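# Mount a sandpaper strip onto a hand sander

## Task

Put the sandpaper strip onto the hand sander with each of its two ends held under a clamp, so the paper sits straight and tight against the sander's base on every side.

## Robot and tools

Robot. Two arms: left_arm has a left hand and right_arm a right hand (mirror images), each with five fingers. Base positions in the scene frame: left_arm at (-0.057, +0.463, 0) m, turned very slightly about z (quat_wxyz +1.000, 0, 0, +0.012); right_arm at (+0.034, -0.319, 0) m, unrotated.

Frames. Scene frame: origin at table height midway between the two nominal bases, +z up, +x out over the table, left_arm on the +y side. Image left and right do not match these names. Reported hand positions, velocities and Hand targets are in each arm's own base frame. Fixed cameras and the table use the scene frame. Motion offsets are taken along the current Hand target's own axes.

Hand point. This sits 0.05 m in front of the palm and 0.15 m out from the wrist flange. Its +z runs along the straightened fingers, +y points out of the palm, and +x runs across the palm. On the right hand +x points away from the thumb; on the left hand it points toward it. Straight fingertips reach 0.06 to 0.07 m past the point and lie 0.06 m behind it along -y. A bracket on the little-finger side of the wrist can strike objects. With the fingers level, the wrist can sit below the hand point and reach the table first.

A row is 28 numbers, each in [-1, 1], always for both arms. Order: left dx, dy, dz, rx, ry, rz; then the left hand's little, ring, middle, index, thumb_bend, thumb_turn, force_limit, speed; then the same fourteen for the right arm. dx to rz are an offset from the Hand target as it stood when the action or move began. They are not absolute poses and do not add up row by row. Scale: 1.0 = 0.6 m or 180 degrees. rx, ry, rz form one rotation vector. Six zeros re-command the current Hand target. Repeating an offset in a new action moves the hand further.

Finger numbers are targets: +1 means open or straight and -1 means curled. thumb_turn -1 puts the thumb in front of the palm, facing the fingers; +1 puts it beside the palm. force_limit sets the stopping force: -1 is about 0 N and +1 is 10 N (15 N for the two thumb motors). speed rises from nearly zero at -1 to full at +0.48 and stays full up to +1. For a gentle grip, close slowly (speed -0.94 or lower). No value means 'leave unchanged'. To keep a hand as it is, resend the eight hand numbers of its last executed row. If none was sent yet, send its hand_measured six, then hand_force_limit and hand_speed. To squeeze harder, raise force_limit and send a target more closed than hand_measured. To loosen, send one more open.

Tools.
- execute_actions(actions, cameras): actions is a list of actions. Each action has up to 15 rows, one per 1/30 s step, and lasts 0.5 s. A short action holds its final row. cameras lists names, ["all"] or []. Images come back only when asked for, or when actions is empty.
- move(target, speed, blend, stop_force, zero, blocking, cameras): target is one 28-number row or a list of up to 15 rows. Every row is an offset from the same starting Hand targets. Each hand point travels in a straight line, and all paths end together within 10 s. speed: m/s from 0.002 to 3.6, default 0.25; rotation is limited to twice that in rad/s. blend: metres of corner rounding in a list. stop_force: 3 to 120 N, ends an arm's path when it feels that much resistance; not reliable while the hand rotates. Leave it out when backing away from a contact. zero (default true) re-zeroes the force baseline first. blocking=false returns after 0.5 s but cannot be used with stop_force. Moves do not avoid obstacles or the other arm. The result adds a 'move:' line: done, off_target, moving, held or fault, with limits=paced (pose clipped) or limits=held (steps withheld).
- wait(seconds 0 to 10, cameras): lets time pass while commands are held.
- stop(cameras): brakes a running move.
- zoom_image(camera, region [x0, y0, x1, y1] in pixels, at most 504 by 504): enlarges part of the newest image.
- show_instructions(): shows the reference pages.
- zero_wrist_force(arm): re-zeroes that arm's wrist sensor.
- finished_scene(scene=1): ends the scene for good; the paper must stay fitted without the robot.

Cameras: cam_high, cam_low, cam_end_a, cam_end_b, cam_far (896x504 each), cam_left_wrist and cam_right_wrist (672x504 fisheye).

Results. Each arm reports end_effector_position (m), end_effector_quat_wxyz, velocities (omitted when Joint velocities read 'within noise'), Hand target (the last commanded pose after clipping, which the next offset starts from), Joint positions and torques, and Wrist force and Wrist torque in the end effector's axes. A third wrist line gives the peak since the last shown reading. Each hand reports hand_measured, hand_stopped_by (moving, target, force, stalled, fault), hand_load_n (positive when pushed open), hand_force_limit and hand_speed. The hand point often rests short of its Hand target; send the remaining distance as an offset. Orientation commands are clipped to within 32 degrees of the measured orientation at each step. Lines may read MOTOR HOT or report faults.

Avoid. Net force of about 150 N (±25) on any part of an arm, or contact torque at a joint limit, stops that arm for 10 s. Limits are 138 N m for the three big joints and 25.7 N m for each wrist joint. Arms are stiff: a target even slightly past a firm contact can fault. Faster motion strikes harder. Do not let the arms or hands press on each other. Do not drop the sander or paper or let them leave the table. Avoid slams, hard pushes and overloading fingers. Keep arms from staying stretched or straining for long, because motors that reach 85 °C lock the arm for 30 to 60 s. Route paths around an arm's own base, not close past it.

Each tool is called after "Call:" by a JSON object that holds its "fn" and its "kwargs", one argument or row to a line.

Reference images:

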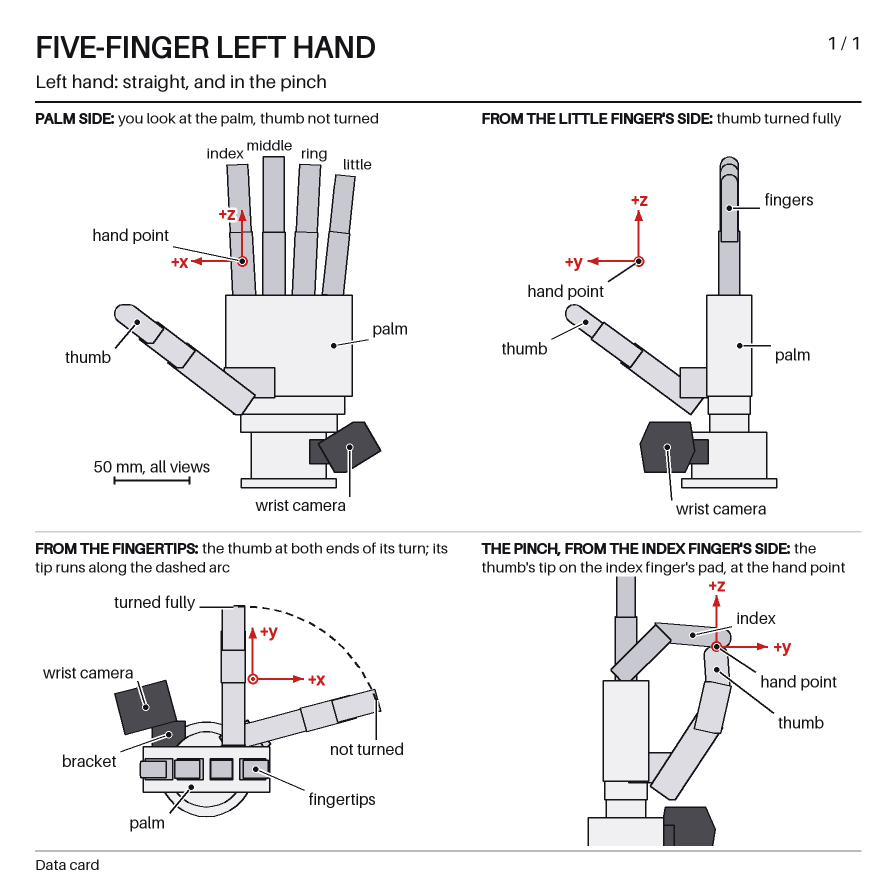

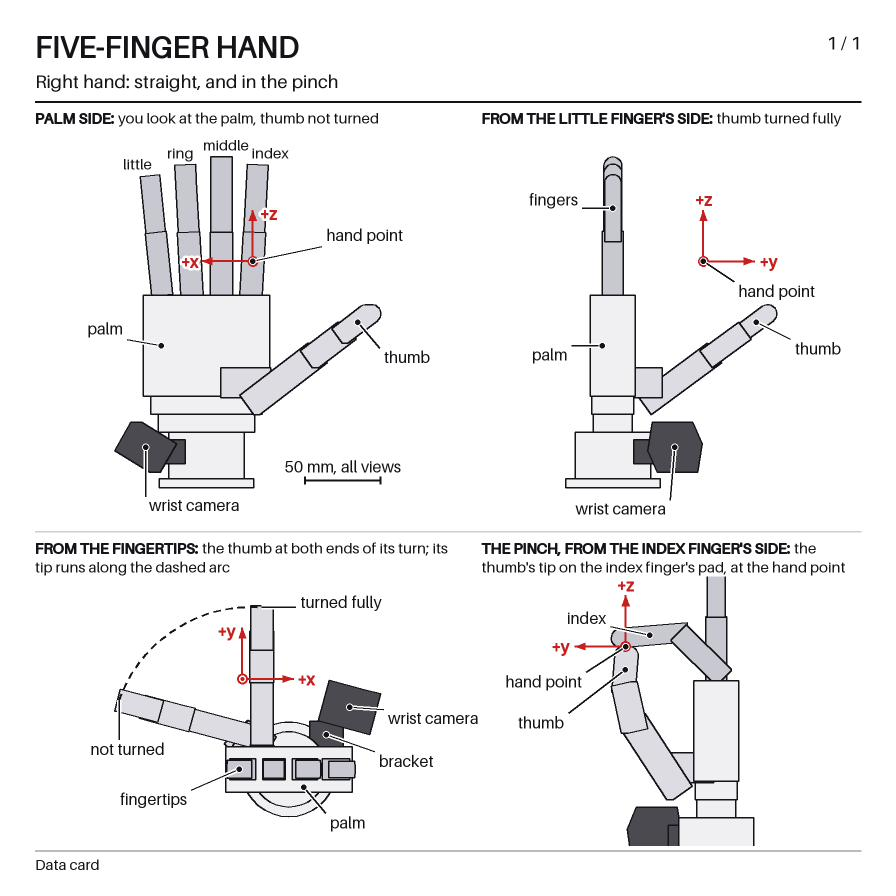

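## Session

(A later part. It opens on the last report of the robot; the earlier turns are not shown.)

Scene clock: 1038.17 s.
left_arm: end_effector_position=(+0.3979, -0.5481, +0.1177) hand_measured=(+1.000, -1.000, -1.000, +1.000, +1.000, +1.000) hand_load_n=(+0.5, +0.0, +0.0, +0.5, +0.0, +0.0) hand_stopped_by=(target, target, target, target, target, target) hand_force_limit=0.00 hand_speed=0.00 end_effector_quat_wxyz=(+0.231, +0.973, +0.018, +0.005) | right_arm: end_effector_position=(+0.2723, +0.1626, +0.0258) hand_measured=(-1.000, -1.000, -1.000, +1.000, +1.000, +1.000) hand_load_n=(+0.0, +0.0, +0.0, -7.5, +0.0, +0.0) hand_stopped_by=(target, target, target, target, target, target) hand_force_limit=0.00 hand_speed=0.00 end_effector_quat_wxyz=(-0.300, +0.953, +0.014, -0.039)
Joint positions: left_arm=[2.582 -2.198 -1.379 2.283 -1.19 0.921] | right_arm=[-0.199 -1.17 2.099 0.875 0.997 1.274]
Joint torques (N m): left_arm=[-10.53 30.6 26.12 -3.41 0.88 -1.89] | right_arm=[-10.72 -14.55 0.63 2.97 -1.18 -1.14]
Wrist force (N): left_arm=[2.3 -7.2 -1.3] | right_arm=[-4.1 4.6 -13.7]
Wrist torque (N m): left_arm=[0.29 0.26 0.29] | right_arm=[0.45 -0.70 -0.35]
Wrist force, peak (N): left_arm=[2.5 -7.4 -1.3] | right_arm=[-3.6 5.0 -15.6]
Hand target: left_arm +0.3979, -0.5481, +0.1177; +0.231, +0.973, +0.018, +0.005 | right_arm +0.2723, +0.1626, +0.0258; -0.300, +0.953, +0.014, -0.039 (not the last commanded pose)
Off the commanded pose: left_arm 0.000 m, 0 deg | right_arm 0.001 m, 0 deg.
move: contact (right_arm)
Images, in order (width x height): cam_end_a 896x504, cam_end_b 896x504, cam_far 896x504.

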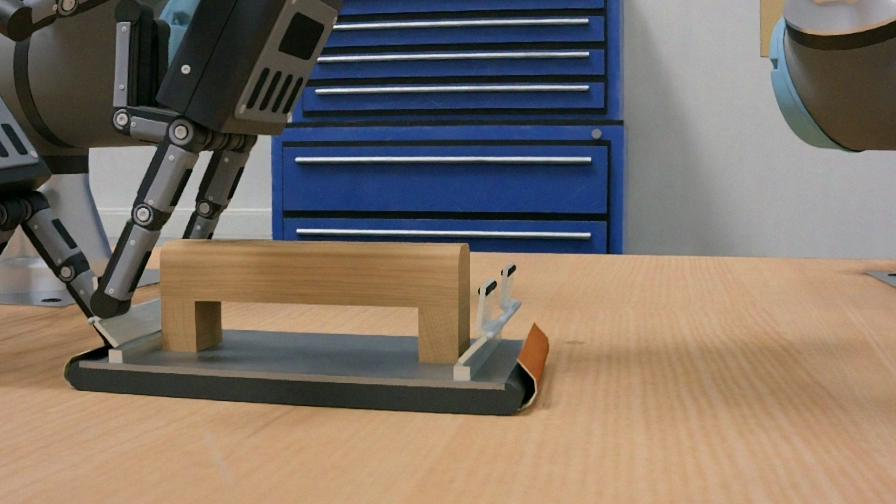

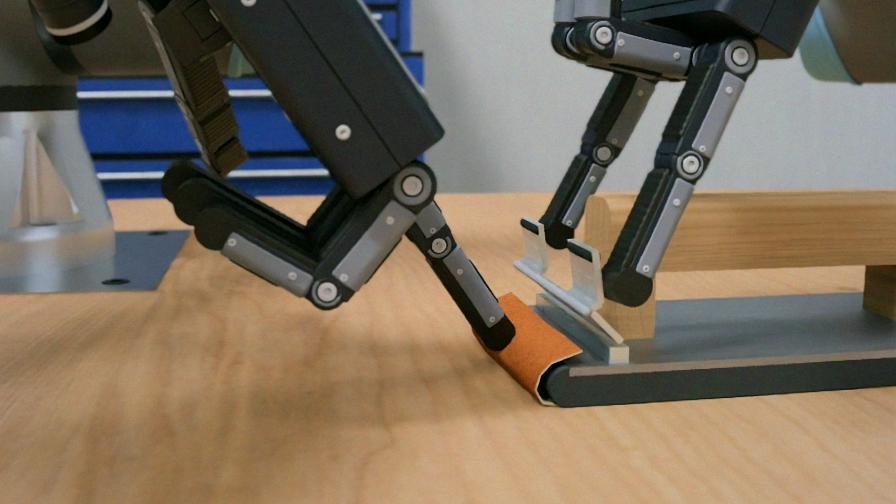

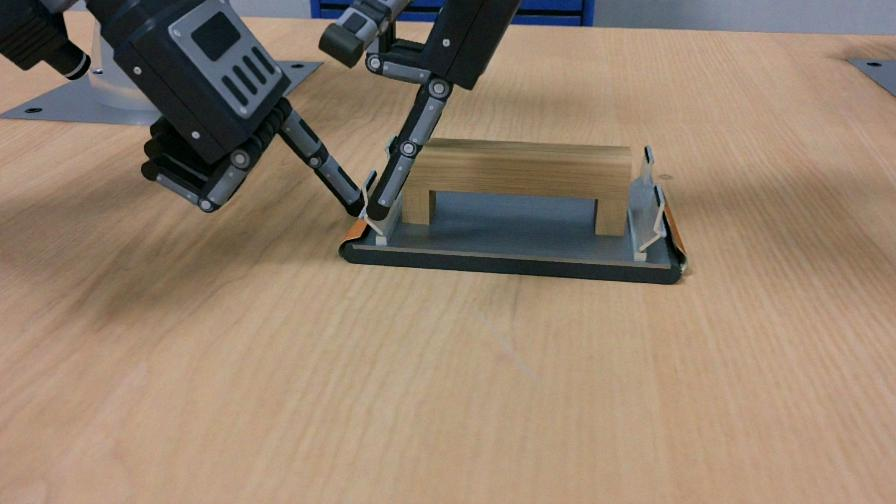

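Call:
{"fn": "move", "kwargs": {
  "target": [
    [0.0018,-0.0021,-0.001,0,0.00575,-0.0114,1,-1,-1,1,1,1,0,0,-0.0001,0.0011,-0.0008,0,0,0,-1,-1,-1,1,1,1,0,0]
  ],
  "speed": 0.015,
  "cameras": ["cam_end_a", "cam_end_b", "cam_far"]
}}

Call:
{"fn": "zoom_image", "kwargs": {
  "camera": "cam_end_b",
  "region": [430, 120, 700, 420]
}}

Call:
{"fn": "zoom_image", "kwargs": {
  "camera": "cam_far",
  "region": [560, 120, 720, 300]
}}

Scene clock: 1062.43 s.
left_arm: end_effector_position=(+0.3989, -0.5466, +0.1177) hand_measured=(+1.000, -1.000, -1.000, +1.000, +1.000, +1.000) hand_load_n=(+0.5, +0.5, +0.0, +0.0, +0.0, +0.5) hand_stopped_by=(target, target, target, target, target, target) hand_force_limit=0.00 hand_speed=0.00 end_effector_quat_wxyz=(+0.231, +0.972, +0.038, +0.009) | right_arm: end_effector_position=(+0.2723, +0.1618, +0.0258) hand_measured=(-1.000, -1.000, -1.000, +1.000, +1.000, +1.000) hand_load_n=(+0.0, +0.0, +0.0, -3.5, +0.0, +0.0) hand_stopped_by=(target, target, target, target, target, target) hand_force_limit=0.00 hand_speed=0.00 end_effector_quat_wxyz=(-0.300, +0.953, +0.014, -0.039)
Joint positions: left_arm=[2.576 -2.187 -1.393 2.303 -1.203 0.873] | right_arm=[-0.201 -1.17 2.1 0.876 0.998 1.271]
Joint torques (N m): left_arm=[-9.06 45.43 7.35 -0.35 0.51 -1.9] | right_arm=[-11.38 -37.18 1.85 4.31 0.27 -1.24]
Wrist force (N): left_arm=[1.5 -5.9 0.9] | right_arm=[0.6 0.8 -6.7]
Wrist torque (N m): left_arm=[0.12 0.20 0.48] | right_arm=[0.10 -0.52 0.01]
Wrist force, peak (N): left_arm=[2.4 -7.5 -1.4] | right_arm=[-4.1 4.1 -14.1]
Hand target: left_arm +0.3989, -0.5466, +0.1177; +0.231, +0.972, +0.038, +0.009 | right_arm +0.2723, +0.1618, +0.0258; -0.300, +0.953, +0.014, -0.039
Off the commanded pose: left_arm 0.000 m, 0 deg | right_arm 0.000 m, 0 deg.
move: done
Images, in order (width x height): cam_end_a 896x504, cam_end_b 896x504, cam_far 896x504.

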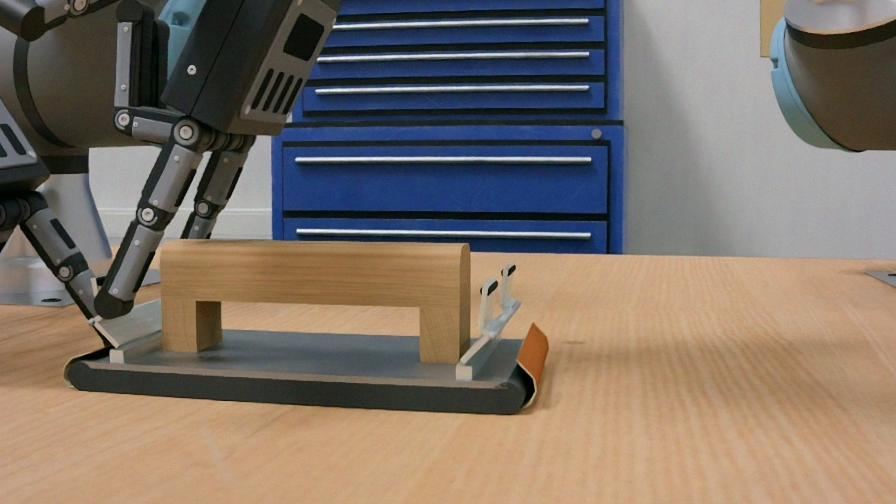

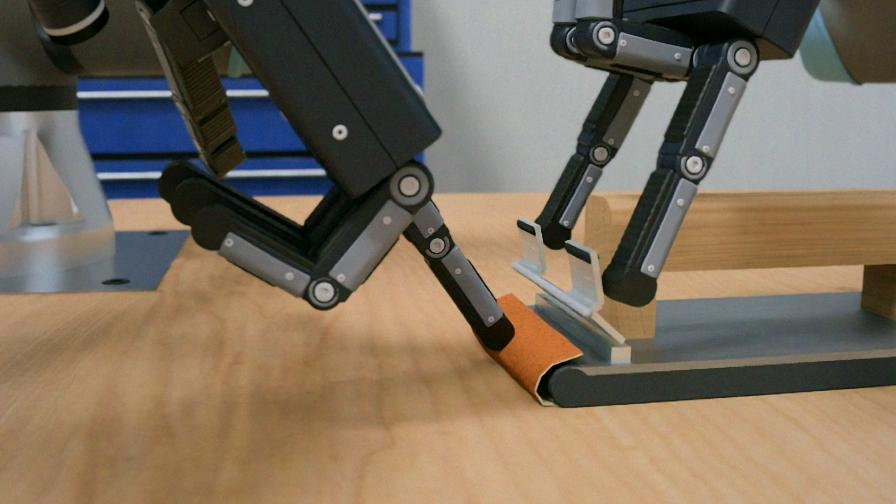

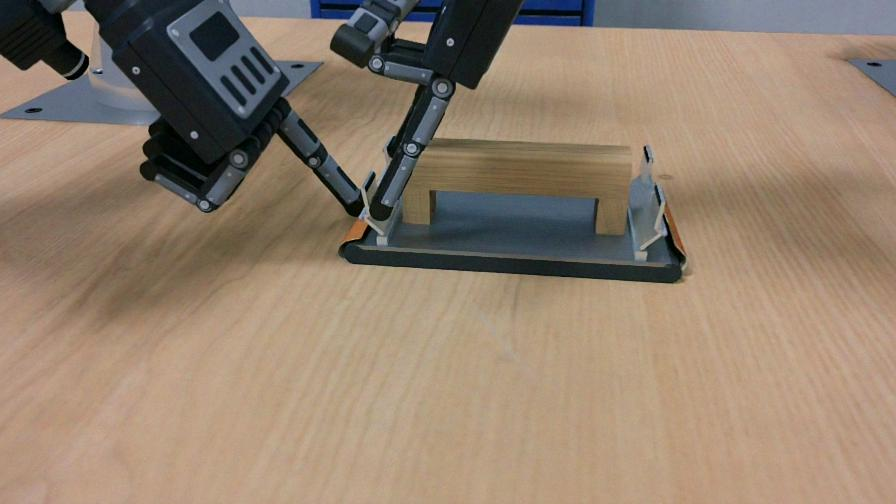

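Scaled by 1.680 from the camera's 896x504 image, which has a finer 1280x720 frame.

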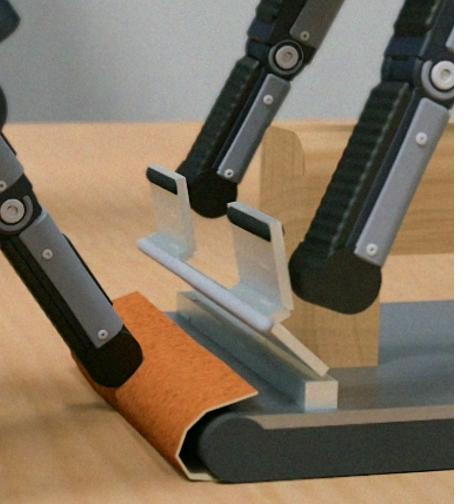

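Scaled by 2.800 from the camera's 896x504 image, which has a finer 1280x720 frame.

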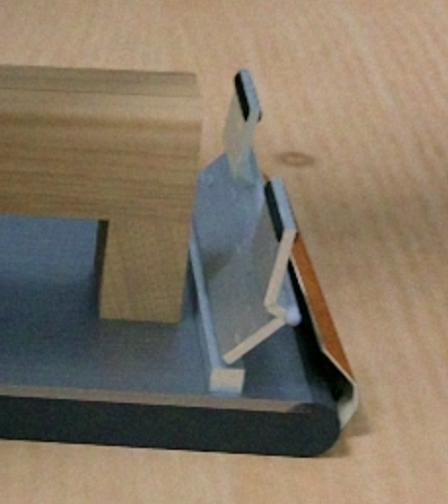

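Call:
{"fn": "move", "kwargs": {
  "target": [
    [0.0022,-0.0026,-0.0013,0,0.00725,-0.0144,1,-1,-1,1,1,1,0,0,0,0,0,0,0,0,-1,-1,-1,1,1,1,0,0]
  ],
  "speed": 0.015,
  "cameras": ["cam_end_a", "cam_end_b", "cam_far"]
}}

Call:
{"fn": "zoom_image", "kwargs": {
  "camera": "cam_end_b",
  "region": [430, 120, 700, 420]
}}

Call:
{"fn": "zoom_image", "kwargs": {
  "camera": "cam_far",
  "region": [560, 120, 720, 300]
}}

Scene clock: 1074.20 s.
left_arm: end_effector_position=(+0.4001, -0.5448, +0.1177) hand_measured=(+1.000, -1.000, -1.000, +1.000, +1.000, +1.000) hand_load_n=(+0.5, +0.0, +0.0, +0.5, +0.0, +0.0) hand_stopped_by=(target, target, target, target, target, target) hand_force_limit=0.00 hand_speed=0.00 end_effector_quat_wxyz=(+0.231, +0.971, +0.062, +0.015) | right_arm: end_effector_position=(+0.2723, +0.1618, +0.0258) hand_measured=(-1.000, -1.000, -1.000, +1.000, +1.000, +1.000) hand_load_n=(+0.0, +0.0, +0.5, -3.5, +0.0, +0.0) hand_stopped_by=(target, target, target, target, target, target) hand_force_limit=0.00 hand_speed=0.00 end_effector_quat_wxyz=(-0.300, +0.953, +0.014, -0.039)
Joint positions: left_arm=[2.568 -2.174 -1.41 2.327 -1.221 0.813] | right_arm=[-0.201 -1.17 2.1 0.876 0.998 1.271]
Joint torques (N m): left_arm=[-8.2 45.45 8.35 0.2 -0.11 -1.89] | right_arm=[-10.8 -37.02 1.7 4.27 -0.08 -1.17]
Wrist force (N): left_arm=[-0.5 -4.6 1.1] | right_arm=[1.1 1.4 -7.3]
Wrist torque (N m): left_arm=[0.04 0.11 0.28] | right_arm=[0.17 -0.50 0.05]
Wrist force, peak (N): left_arm=[1.0 -6.6 1.9] | right_arm=[1.2 1.2 -7.7]
Hand target: left_arm +0.4001, -0.5448, +0.1177; +0.231, +0.971, +0.062, +0.015 | right_arm +0.2723, +0.1618, +0.0258; -0.300, +0.953, +0.014, -0.039
Off the commanded pose: left_arm 0.000 m, 0 deg | right_arm 0.000 m, 0 deg.
move: done
Images, in order (width x height): cam_end_a 896x504, cam_end_b 896x504, cam_far 896x504.

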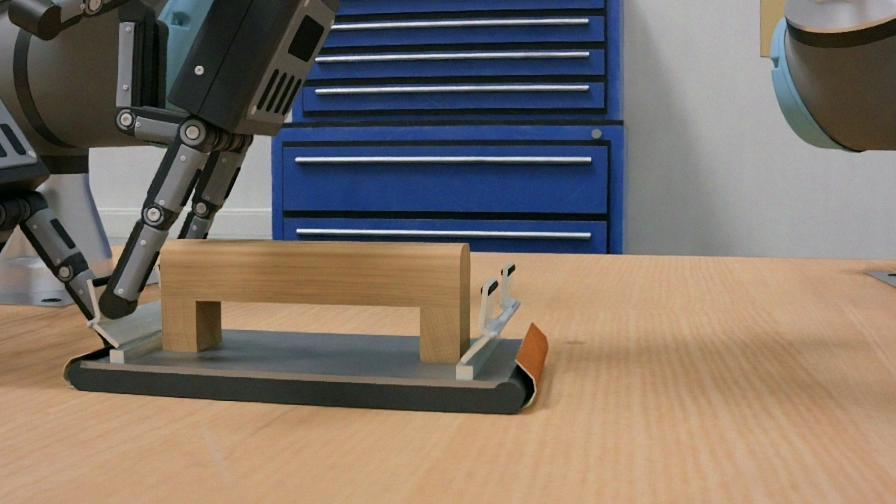

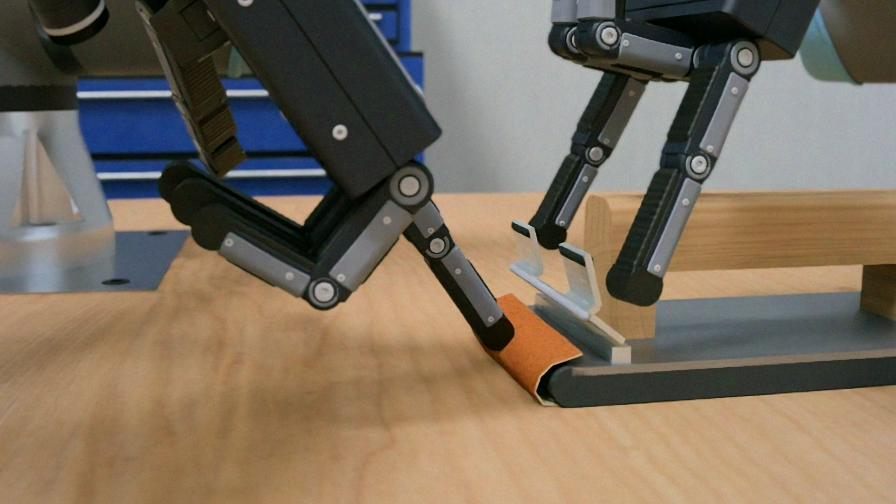

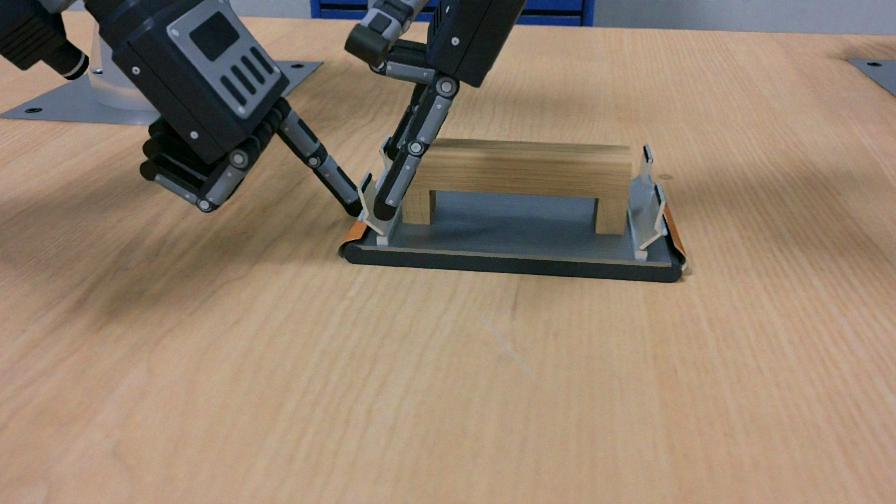

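Scaled by 1.680 from the camera's 896x504 image, which has a finer 1280x720 frame.

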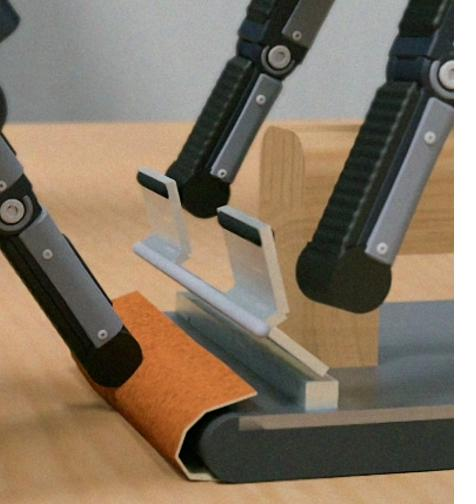

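Scaled by 2.800 from the camera's 896x504 image, which has a finer 1280x720 frame.

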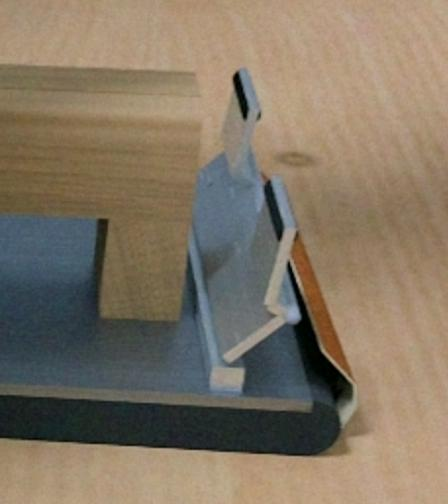

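Call:
{"fn": "move", "kwargs": {
  "target": [
    [0.0013,-0.0089,-0.0045,0,0,0,1,-1,-1,1,1,1,0,0,0,0.001,-0.0007,0,0,0,-1,-1,-1,1,1,1,0,0],
    [0.0253,-0.1772,-0.0891,0,-0.00725,0.0144,1,-1,-1,1,1,1,0,0,0,0.001,-0.0007,0,0,0,-1,-1,-1,1,1,1,0,0]
  ],
  "speed": [0.03,0.12],
  "cameras": ["cam_high","cam_end_a", "cam_end_b", "cam_far"]
}}

Call:
{"fn": "zoom_image", "kwargs": {
  "camera": "cam_end_b",
  "region": [430, 180, 650, 420]
}}

Call:
{"fn": "zoom_image", "kwargs": {
  "camera": "cam_high",
  "region": [330, 150, 430, 260]
}}

Scene clock: 1125.80 s.
left_arm: end_effector_position=(+0.3999, -0.4249, +0.1176) hand_measured=(+1.000, -1.000, -1.000, +1.000, +1.000, +1.000) hand_load_n=(+0.0, +0.0, +0.0, +0.0, +0.0, +0.0) hand_stopped_by=(target, target, target, target, target, target) hand_force_limit=0.00 hand_speed=0.00 end_effector_quat_wxyz=(+0.231, +0.972, +0.038, +0.009) | right_arm: end_effector_position=(+0.2724, +0.1611, +0.0258) hand_measured=(-1.000, -1.000, -1.000, +1.000, +1.000, +1.000) hand_load_n=(+0.0, +0.0, +0.0, -1.0, +0.0, +0.0) hand_stopped_by=(target, target, target, target, target, target) hand_force_limit=0.00 hand_speed=0.00 end_effector_quat_wxyz=(-0.300, +0.953, +0.014, -0.039)
Joint positions: left_arm=[2.815 -2.029 -1.678 2.333 -1.145 1.124] | right_arm=[-0.204 -1.17 2.101 0.877 0.999 1.268]
Joint torques (N m): left_arm=[8.83 39.58 5.24 -3.94 1.76 1.23] | right_arm=[-12.52 -14.56 2.05 4.57 0.73 -1.17]
Wrist force (N): left_arm=[-0.2 -0.2 0.9] | right_arm=[1.4 -0.6 -4.2]
Wrist torque (N m): left_arm=[-0.02 0.09 -0.12] | right_arm=[0.04 -0.50 0.05]
Wrist force, peak (N): left_arm=[-0.6 -4.8 1.2] | right_arm=[1.3 1.3 -8.0]
Hand target: left_arm +0.3999, -0.4248, +0.1176; +0.231, +0.972, +0.038, +0.009 | right_arm +0.2724, +0.1611, +0.0258; -0.300, +0.953, +0.014, -0.039
Off the commanded pose: left_arm 0.000 m, 0 deg | right_arm 0.000 m, 0 deg.
move: done
Images, in order (width x height): cam_high 896x504, cam_end_a 896x504, cam_end_b 896x504, cam_far 896x504.

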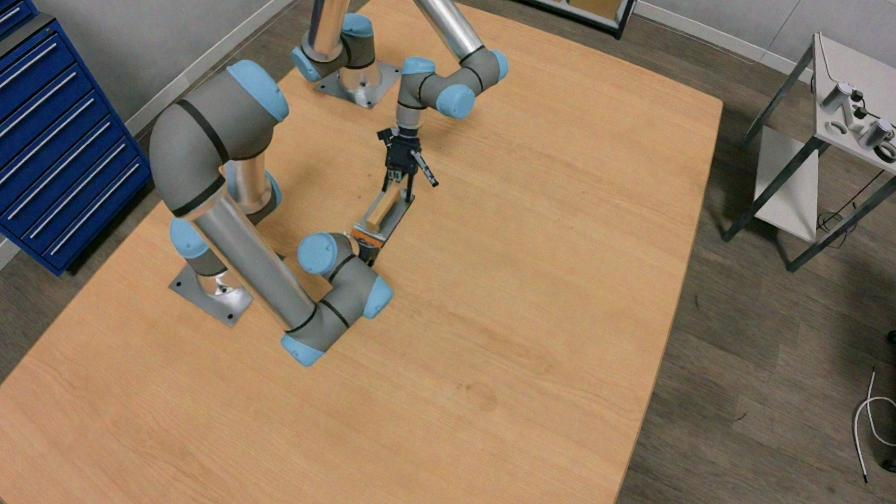

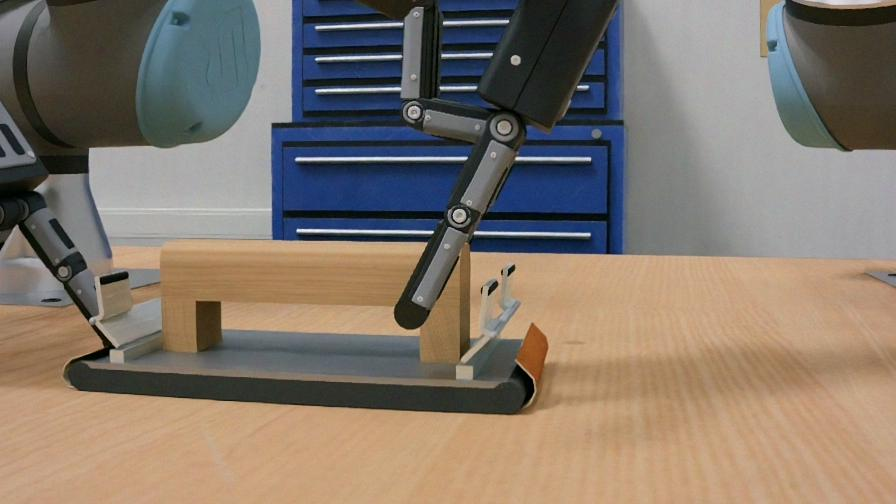

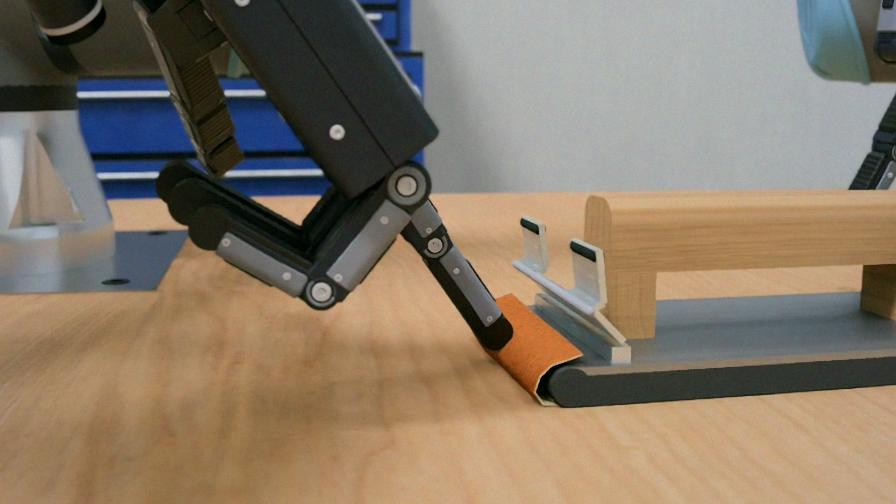

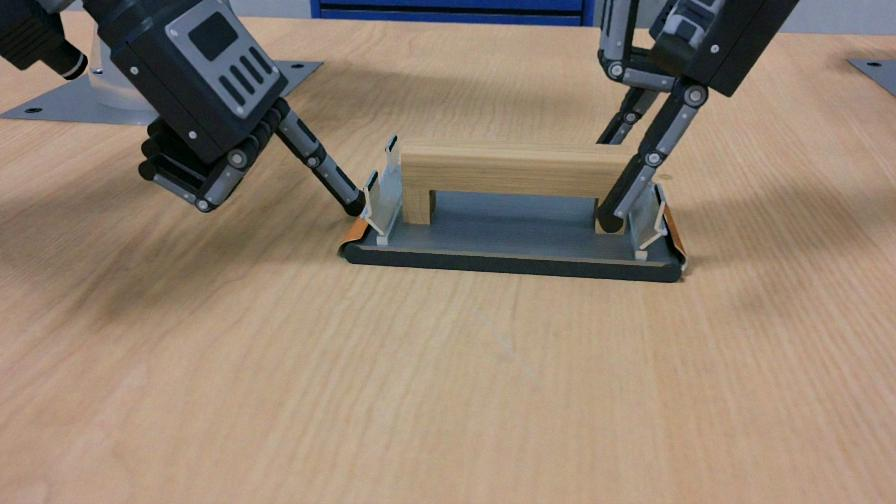

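Scaled by 2.100 from the camera's 896x504 image, which has a finer 1280x720 frame.

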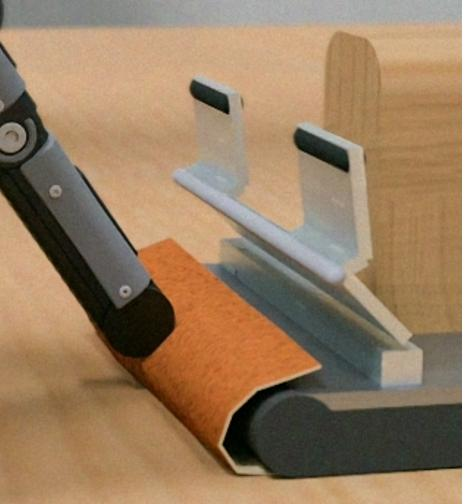

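Scaled by 4.582 from the camera's 896x504 image, which has a finer 1280x720 frame.

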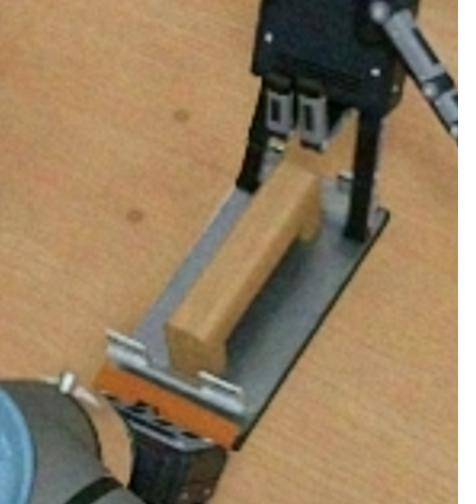

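Call:
{"fn": "move", "kwargs": {
  "target": [
    [-0.0366,-0.0025,-0.0013,0,0,0,1,-1,-1,1,1,1,0,0,0,0,0,0,0,0,-1,-1,-1,1,1,1,0,0]
  ],
  "speed": 0.04,
  "stop_force": 12,
  "cameras": ["cam_high","cam_end_a", "cam_end_b", "cam_far"]
}}

Call:
{"fn": "zoom_image", "kwargs": {
  "camera": "cam_far",
  "region": [560, 120, 720, 300]
}}

Call:
{"fn": "zoom_image", "kwargs": {
  "camera": "cam_end_a",
  "region": [440, 250, 600, 430]
}}

Scene clock: 1140.27 s.
left_arm: end_effector_position=(+0.3779, -0.4248, +0.1176) hand_measured=(+1.000, -1.000, -1.000, +1.000, +1.000, +1.000) hand_load_n=(+0.0, +0.0, +0.0, +0.0, +0.0, +0.0) hand_stopped_by=(target, target, target, target, target, target) hand_force_limit=0.00 hand_speed=0.00 end_effector_quat_wxyz=(+0.231, +0.972, +0.038, +0.009) | right_arm: end_effector_position=(+0.2724, +0.1611, +0.0258) hand_measured=(-1.000, -1.000, -1.000, +1.000, +1.000, +1.000) hand_load_n=(+0.0, +0.0, +0.0, -1.0, +0.0, +0.0) hand_stopped_by=(target, target, target, target, target, target) hand_force_limit=0.00 hand_speed=0.00 end_effector_quat_wxyz=(-0.300, +0.953, +0.014, -0.039)
Joint positions: left_arm=[2.797 -1.991 -1.735 2.359 -1.148 1.105] | right_arm=[-0.204 -1.17 2.101 0.877 0.999 1.268]
Joint torques (N m): left_arm=[-7.07 36.84 4.92 -0.7 -0.89 -1.85] | right_arm=[-11.9 -13.34 1.95 4.64 0.66 -1.21]
Wrist force (N): left_arm=[-0.3 -0.1 0.9] | right_arm=[1.5 -0.5 -5.2]
Wrist torque (N m): left_arm=[-0.02 0.11 -0.03] | right_arm=[0.12 -0.49 0.07]
Wrist force, peak (N): left_arm=[-0.4 -0.3 1.0] | right_arm=[1.5 -0.5 -5.2]
Hand target: left_arm +0.3779, -0.4248, +0.1176; +0.231, +0.972, +0.038, +0.009 | right_arm +0.2724, +0.1611, +0.0258; -0.300, +0.953, +0.014, -0.039
Off the commanded pose: left_arm 0.000 m, 0 deg | right_arm 0.000 m, 0 deg.
move: done
Images, in order (width x height): cam_high 896x504, cam_end_a 896x504, cam_end_b 896x504, cam_far 896x504.

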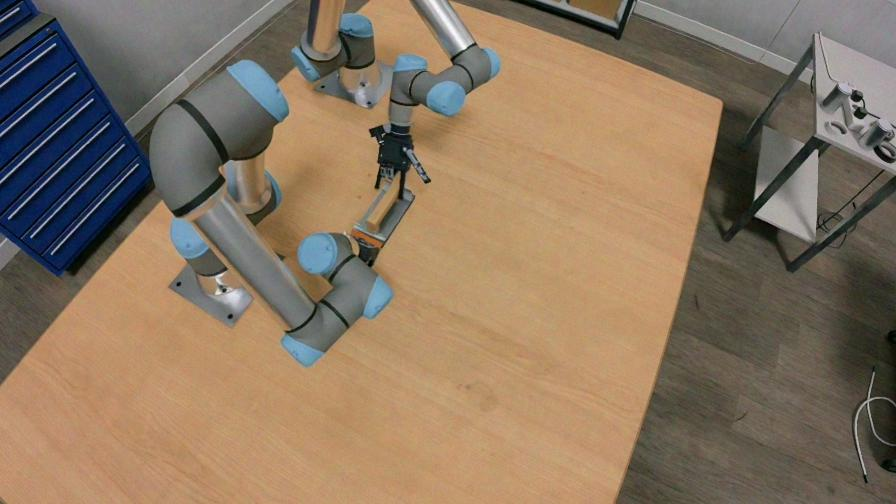

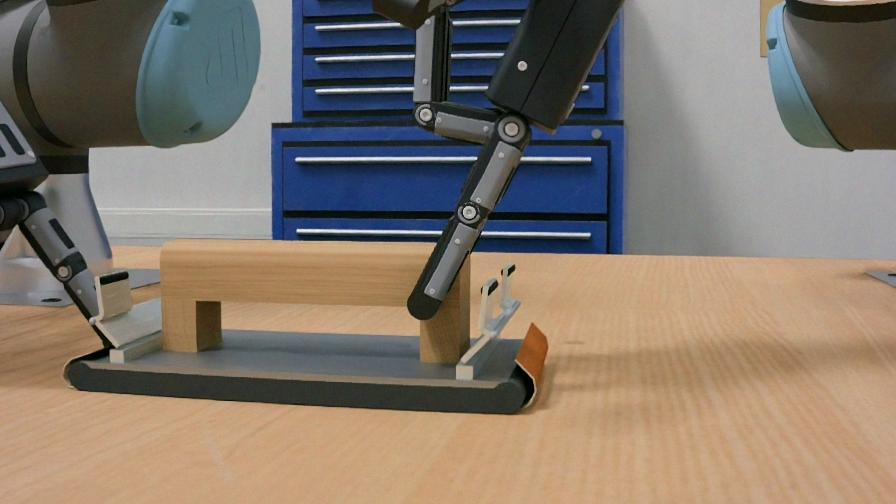

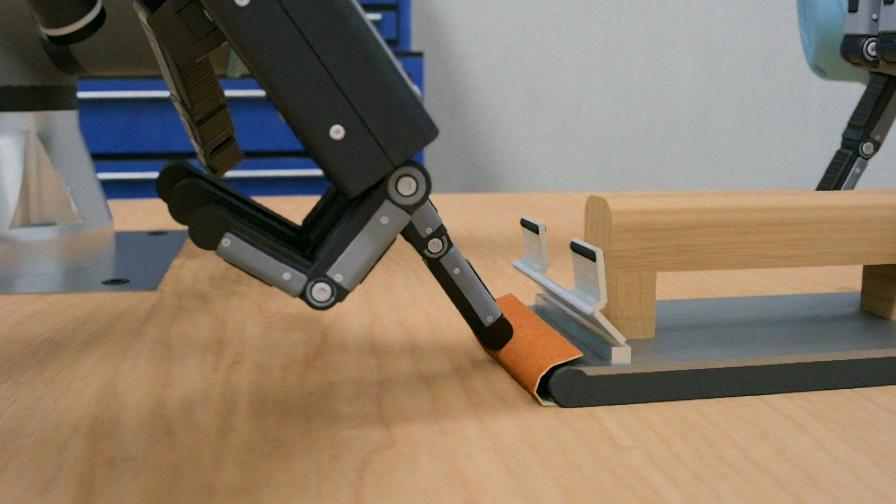

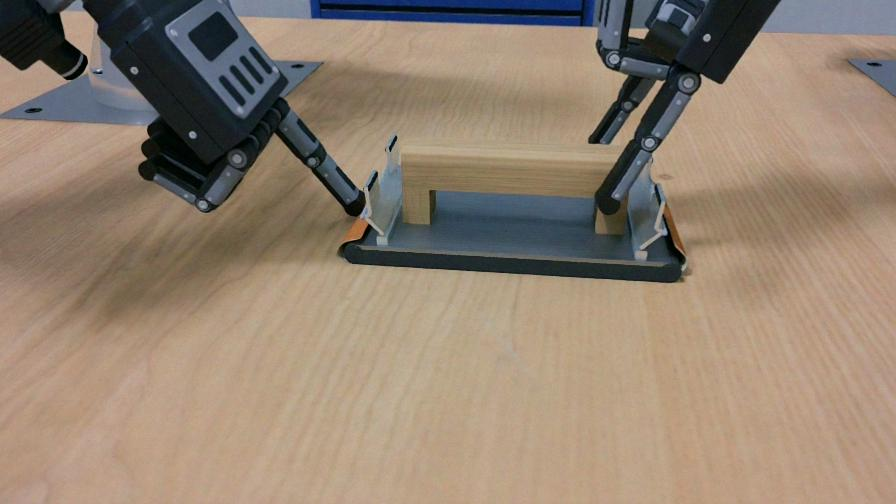

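Scaled by 2.800 from the camera's 896x504 image, which has a finer 1280x720 frame.

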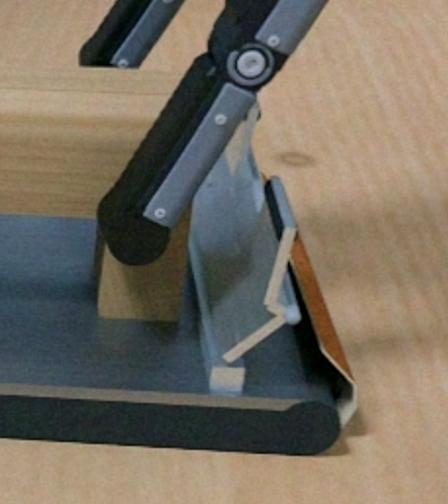

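Scaled by 2.800 from the camera's 896x504 image, which has a finer 1280x720 frame.

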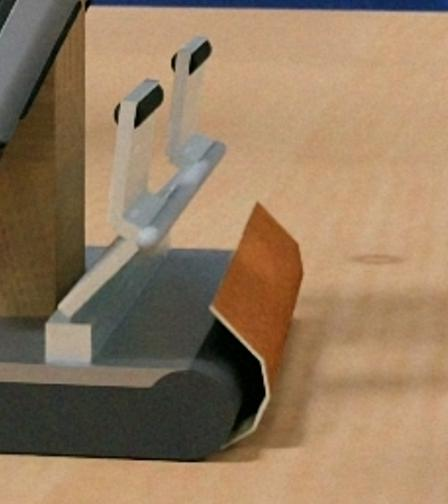

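Call:
{"fn": "move", "kwargs": {
  "target": [
    [-0.02,-0.0014,-0.0007,0,0,0,1,-1,-1,1,1,1,0,0,0,0,0,0,0,0,-1,-1,-1,1,1,1,0,0]
  ],
  "speed": 0.03,
  "stop_force": 10,
  "cameras": ["cam_high","cam_end_a", "cam_end_b", "cam_far"]
}}

Call:
{"fn": "zoom_image", "kwargs": {
  "camera": "cam_far",
  "region": [560, 120, 720, 300]
}}

Call:
{"fn": "zoom_image", "kwargs": {
  "camera": "cam_end_a",
  "region": [440, 250, 600, 430]
}}

Scene clock: 1147.67 s.
left_arm: end_effector_position=(+0.3658, -0.4248, +0.1176) hand_measured=(+1.000, -1.000, -1.000, +1.000, +1.000, +1.000) hand_load_n=(+0.0, +0.0, +0.0, +0.0, +0.0, +0.0) hand_stopped_by=(target, target, target, target, target, target) hand_force_limit=0.00 hand_speed=0.00 end_effector_quat_wxyz=(+0.231, +0.972, +0.038, +0.009) | right_arm: end_effector_position=(+0.2724, +0.1611, +0.0258) hand_measured=(-1.000, -1.000, -1.000, +1.000, +1.000, +1.000) hand_load_n=(+0.0, +0.0, +0.0, +0.0, +0.0, -0.5) hand_stopped_by=(target, target, target, target, target, target) hand_force_limit=0.00 hand_speed=0.00 end_effector_quat_wxyz=(-0.300, +0.953, +0.014, -0.039)
Joint positions: left_arm=[2.787 -1.97 -1.765 2.373 -1.15 1.094] | right_arm=[-0.204 -1.17 2.101 0.877 0.999 1.268]
Joint torques (N m): left_arm=[-8.39 35.9 3.66 -1.19 -0.27 -1.85] | right_arm=[-11.61 -13.91 1.33 4.45 0.5 -1.09]
Wrist force (N): left_arm=[2.2 -1.5 0.1] | right_arm=[1.7 -2.0 -3.7]
Wrist torque (N m): left_arm=[0.04 0.19 0.15] | right_arm=[0.06 -0.45 0.06]
Wrist force, peak (N): left_arm=[2.4 -1.4 0.0] | right_arm=[1.2 -0.6 -5.1]
Hand target: left_arm +0.3658, -0.4248, +0.1176; +0.231, +0.972, +0.038, +0.009 | right_arm +0.2724, +0.1611, +0.0258; -0.300, +0.953, +0.014, -0.039
Off the commanded pose: left_arm 0.000 m, 0 deg | right_arm 0.000 m, 0 deg.
move: done
Images, in order (width x height): cam_high 896x504, cam_end_a 896x504, cam_end_b 896x504, cam_far 896x504.

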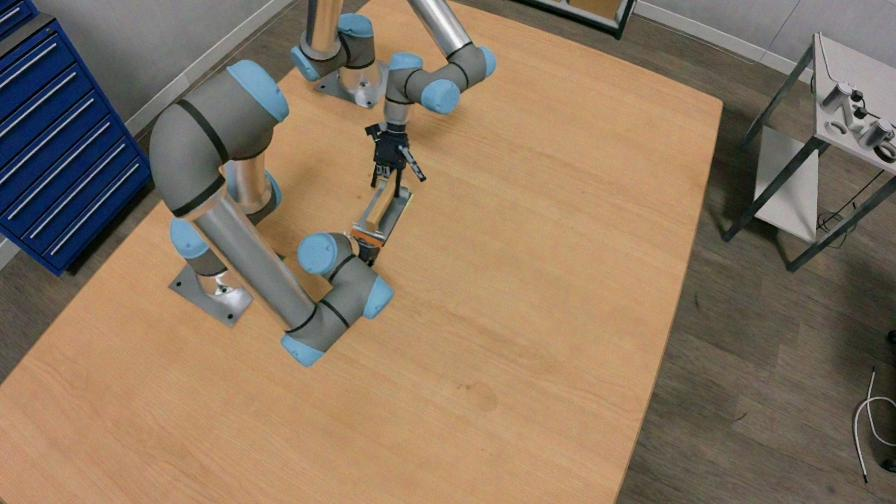

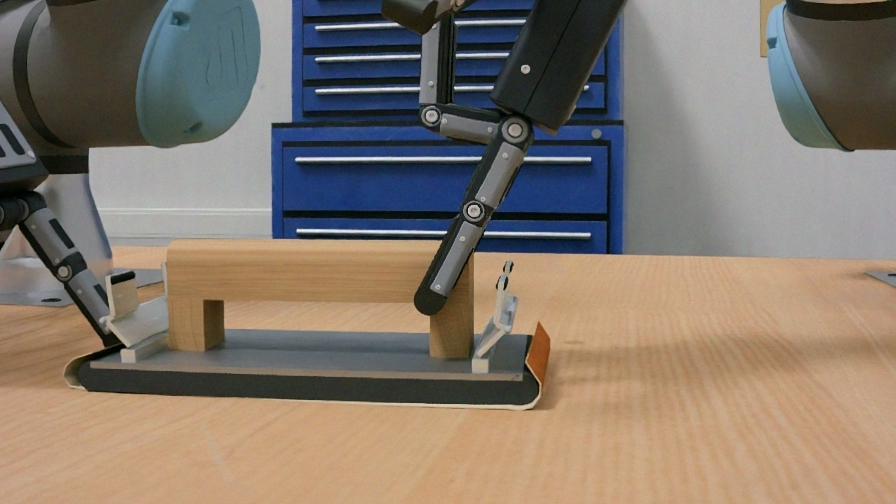

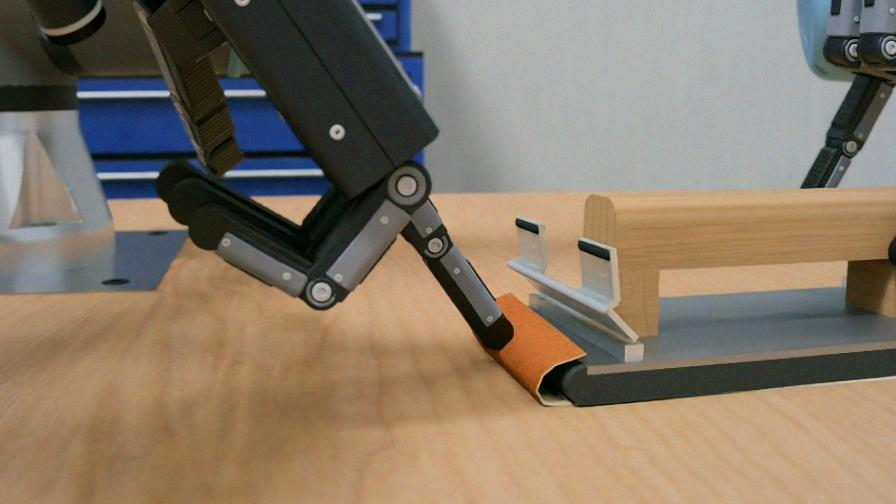

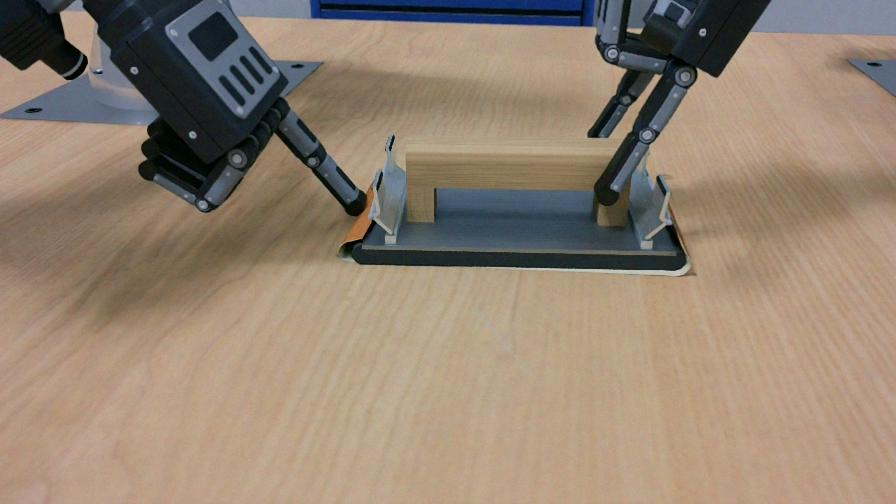

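Scaled by 2.800 from the camera's 896x504 image, which has a finer 1280x720 frame.

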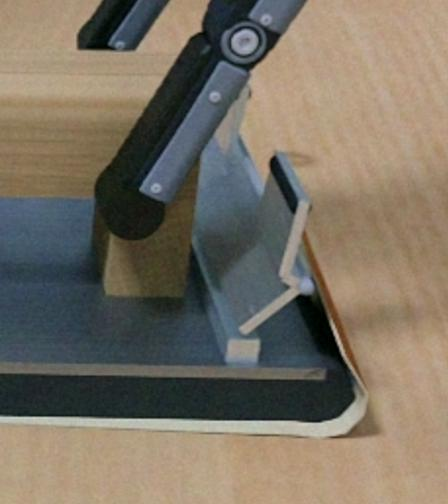

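Scaled by 2.800 from the camera's 896x504 image, which has a finer 1280x720 frame.

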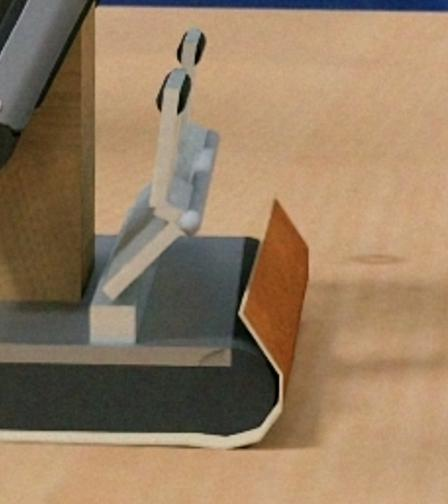

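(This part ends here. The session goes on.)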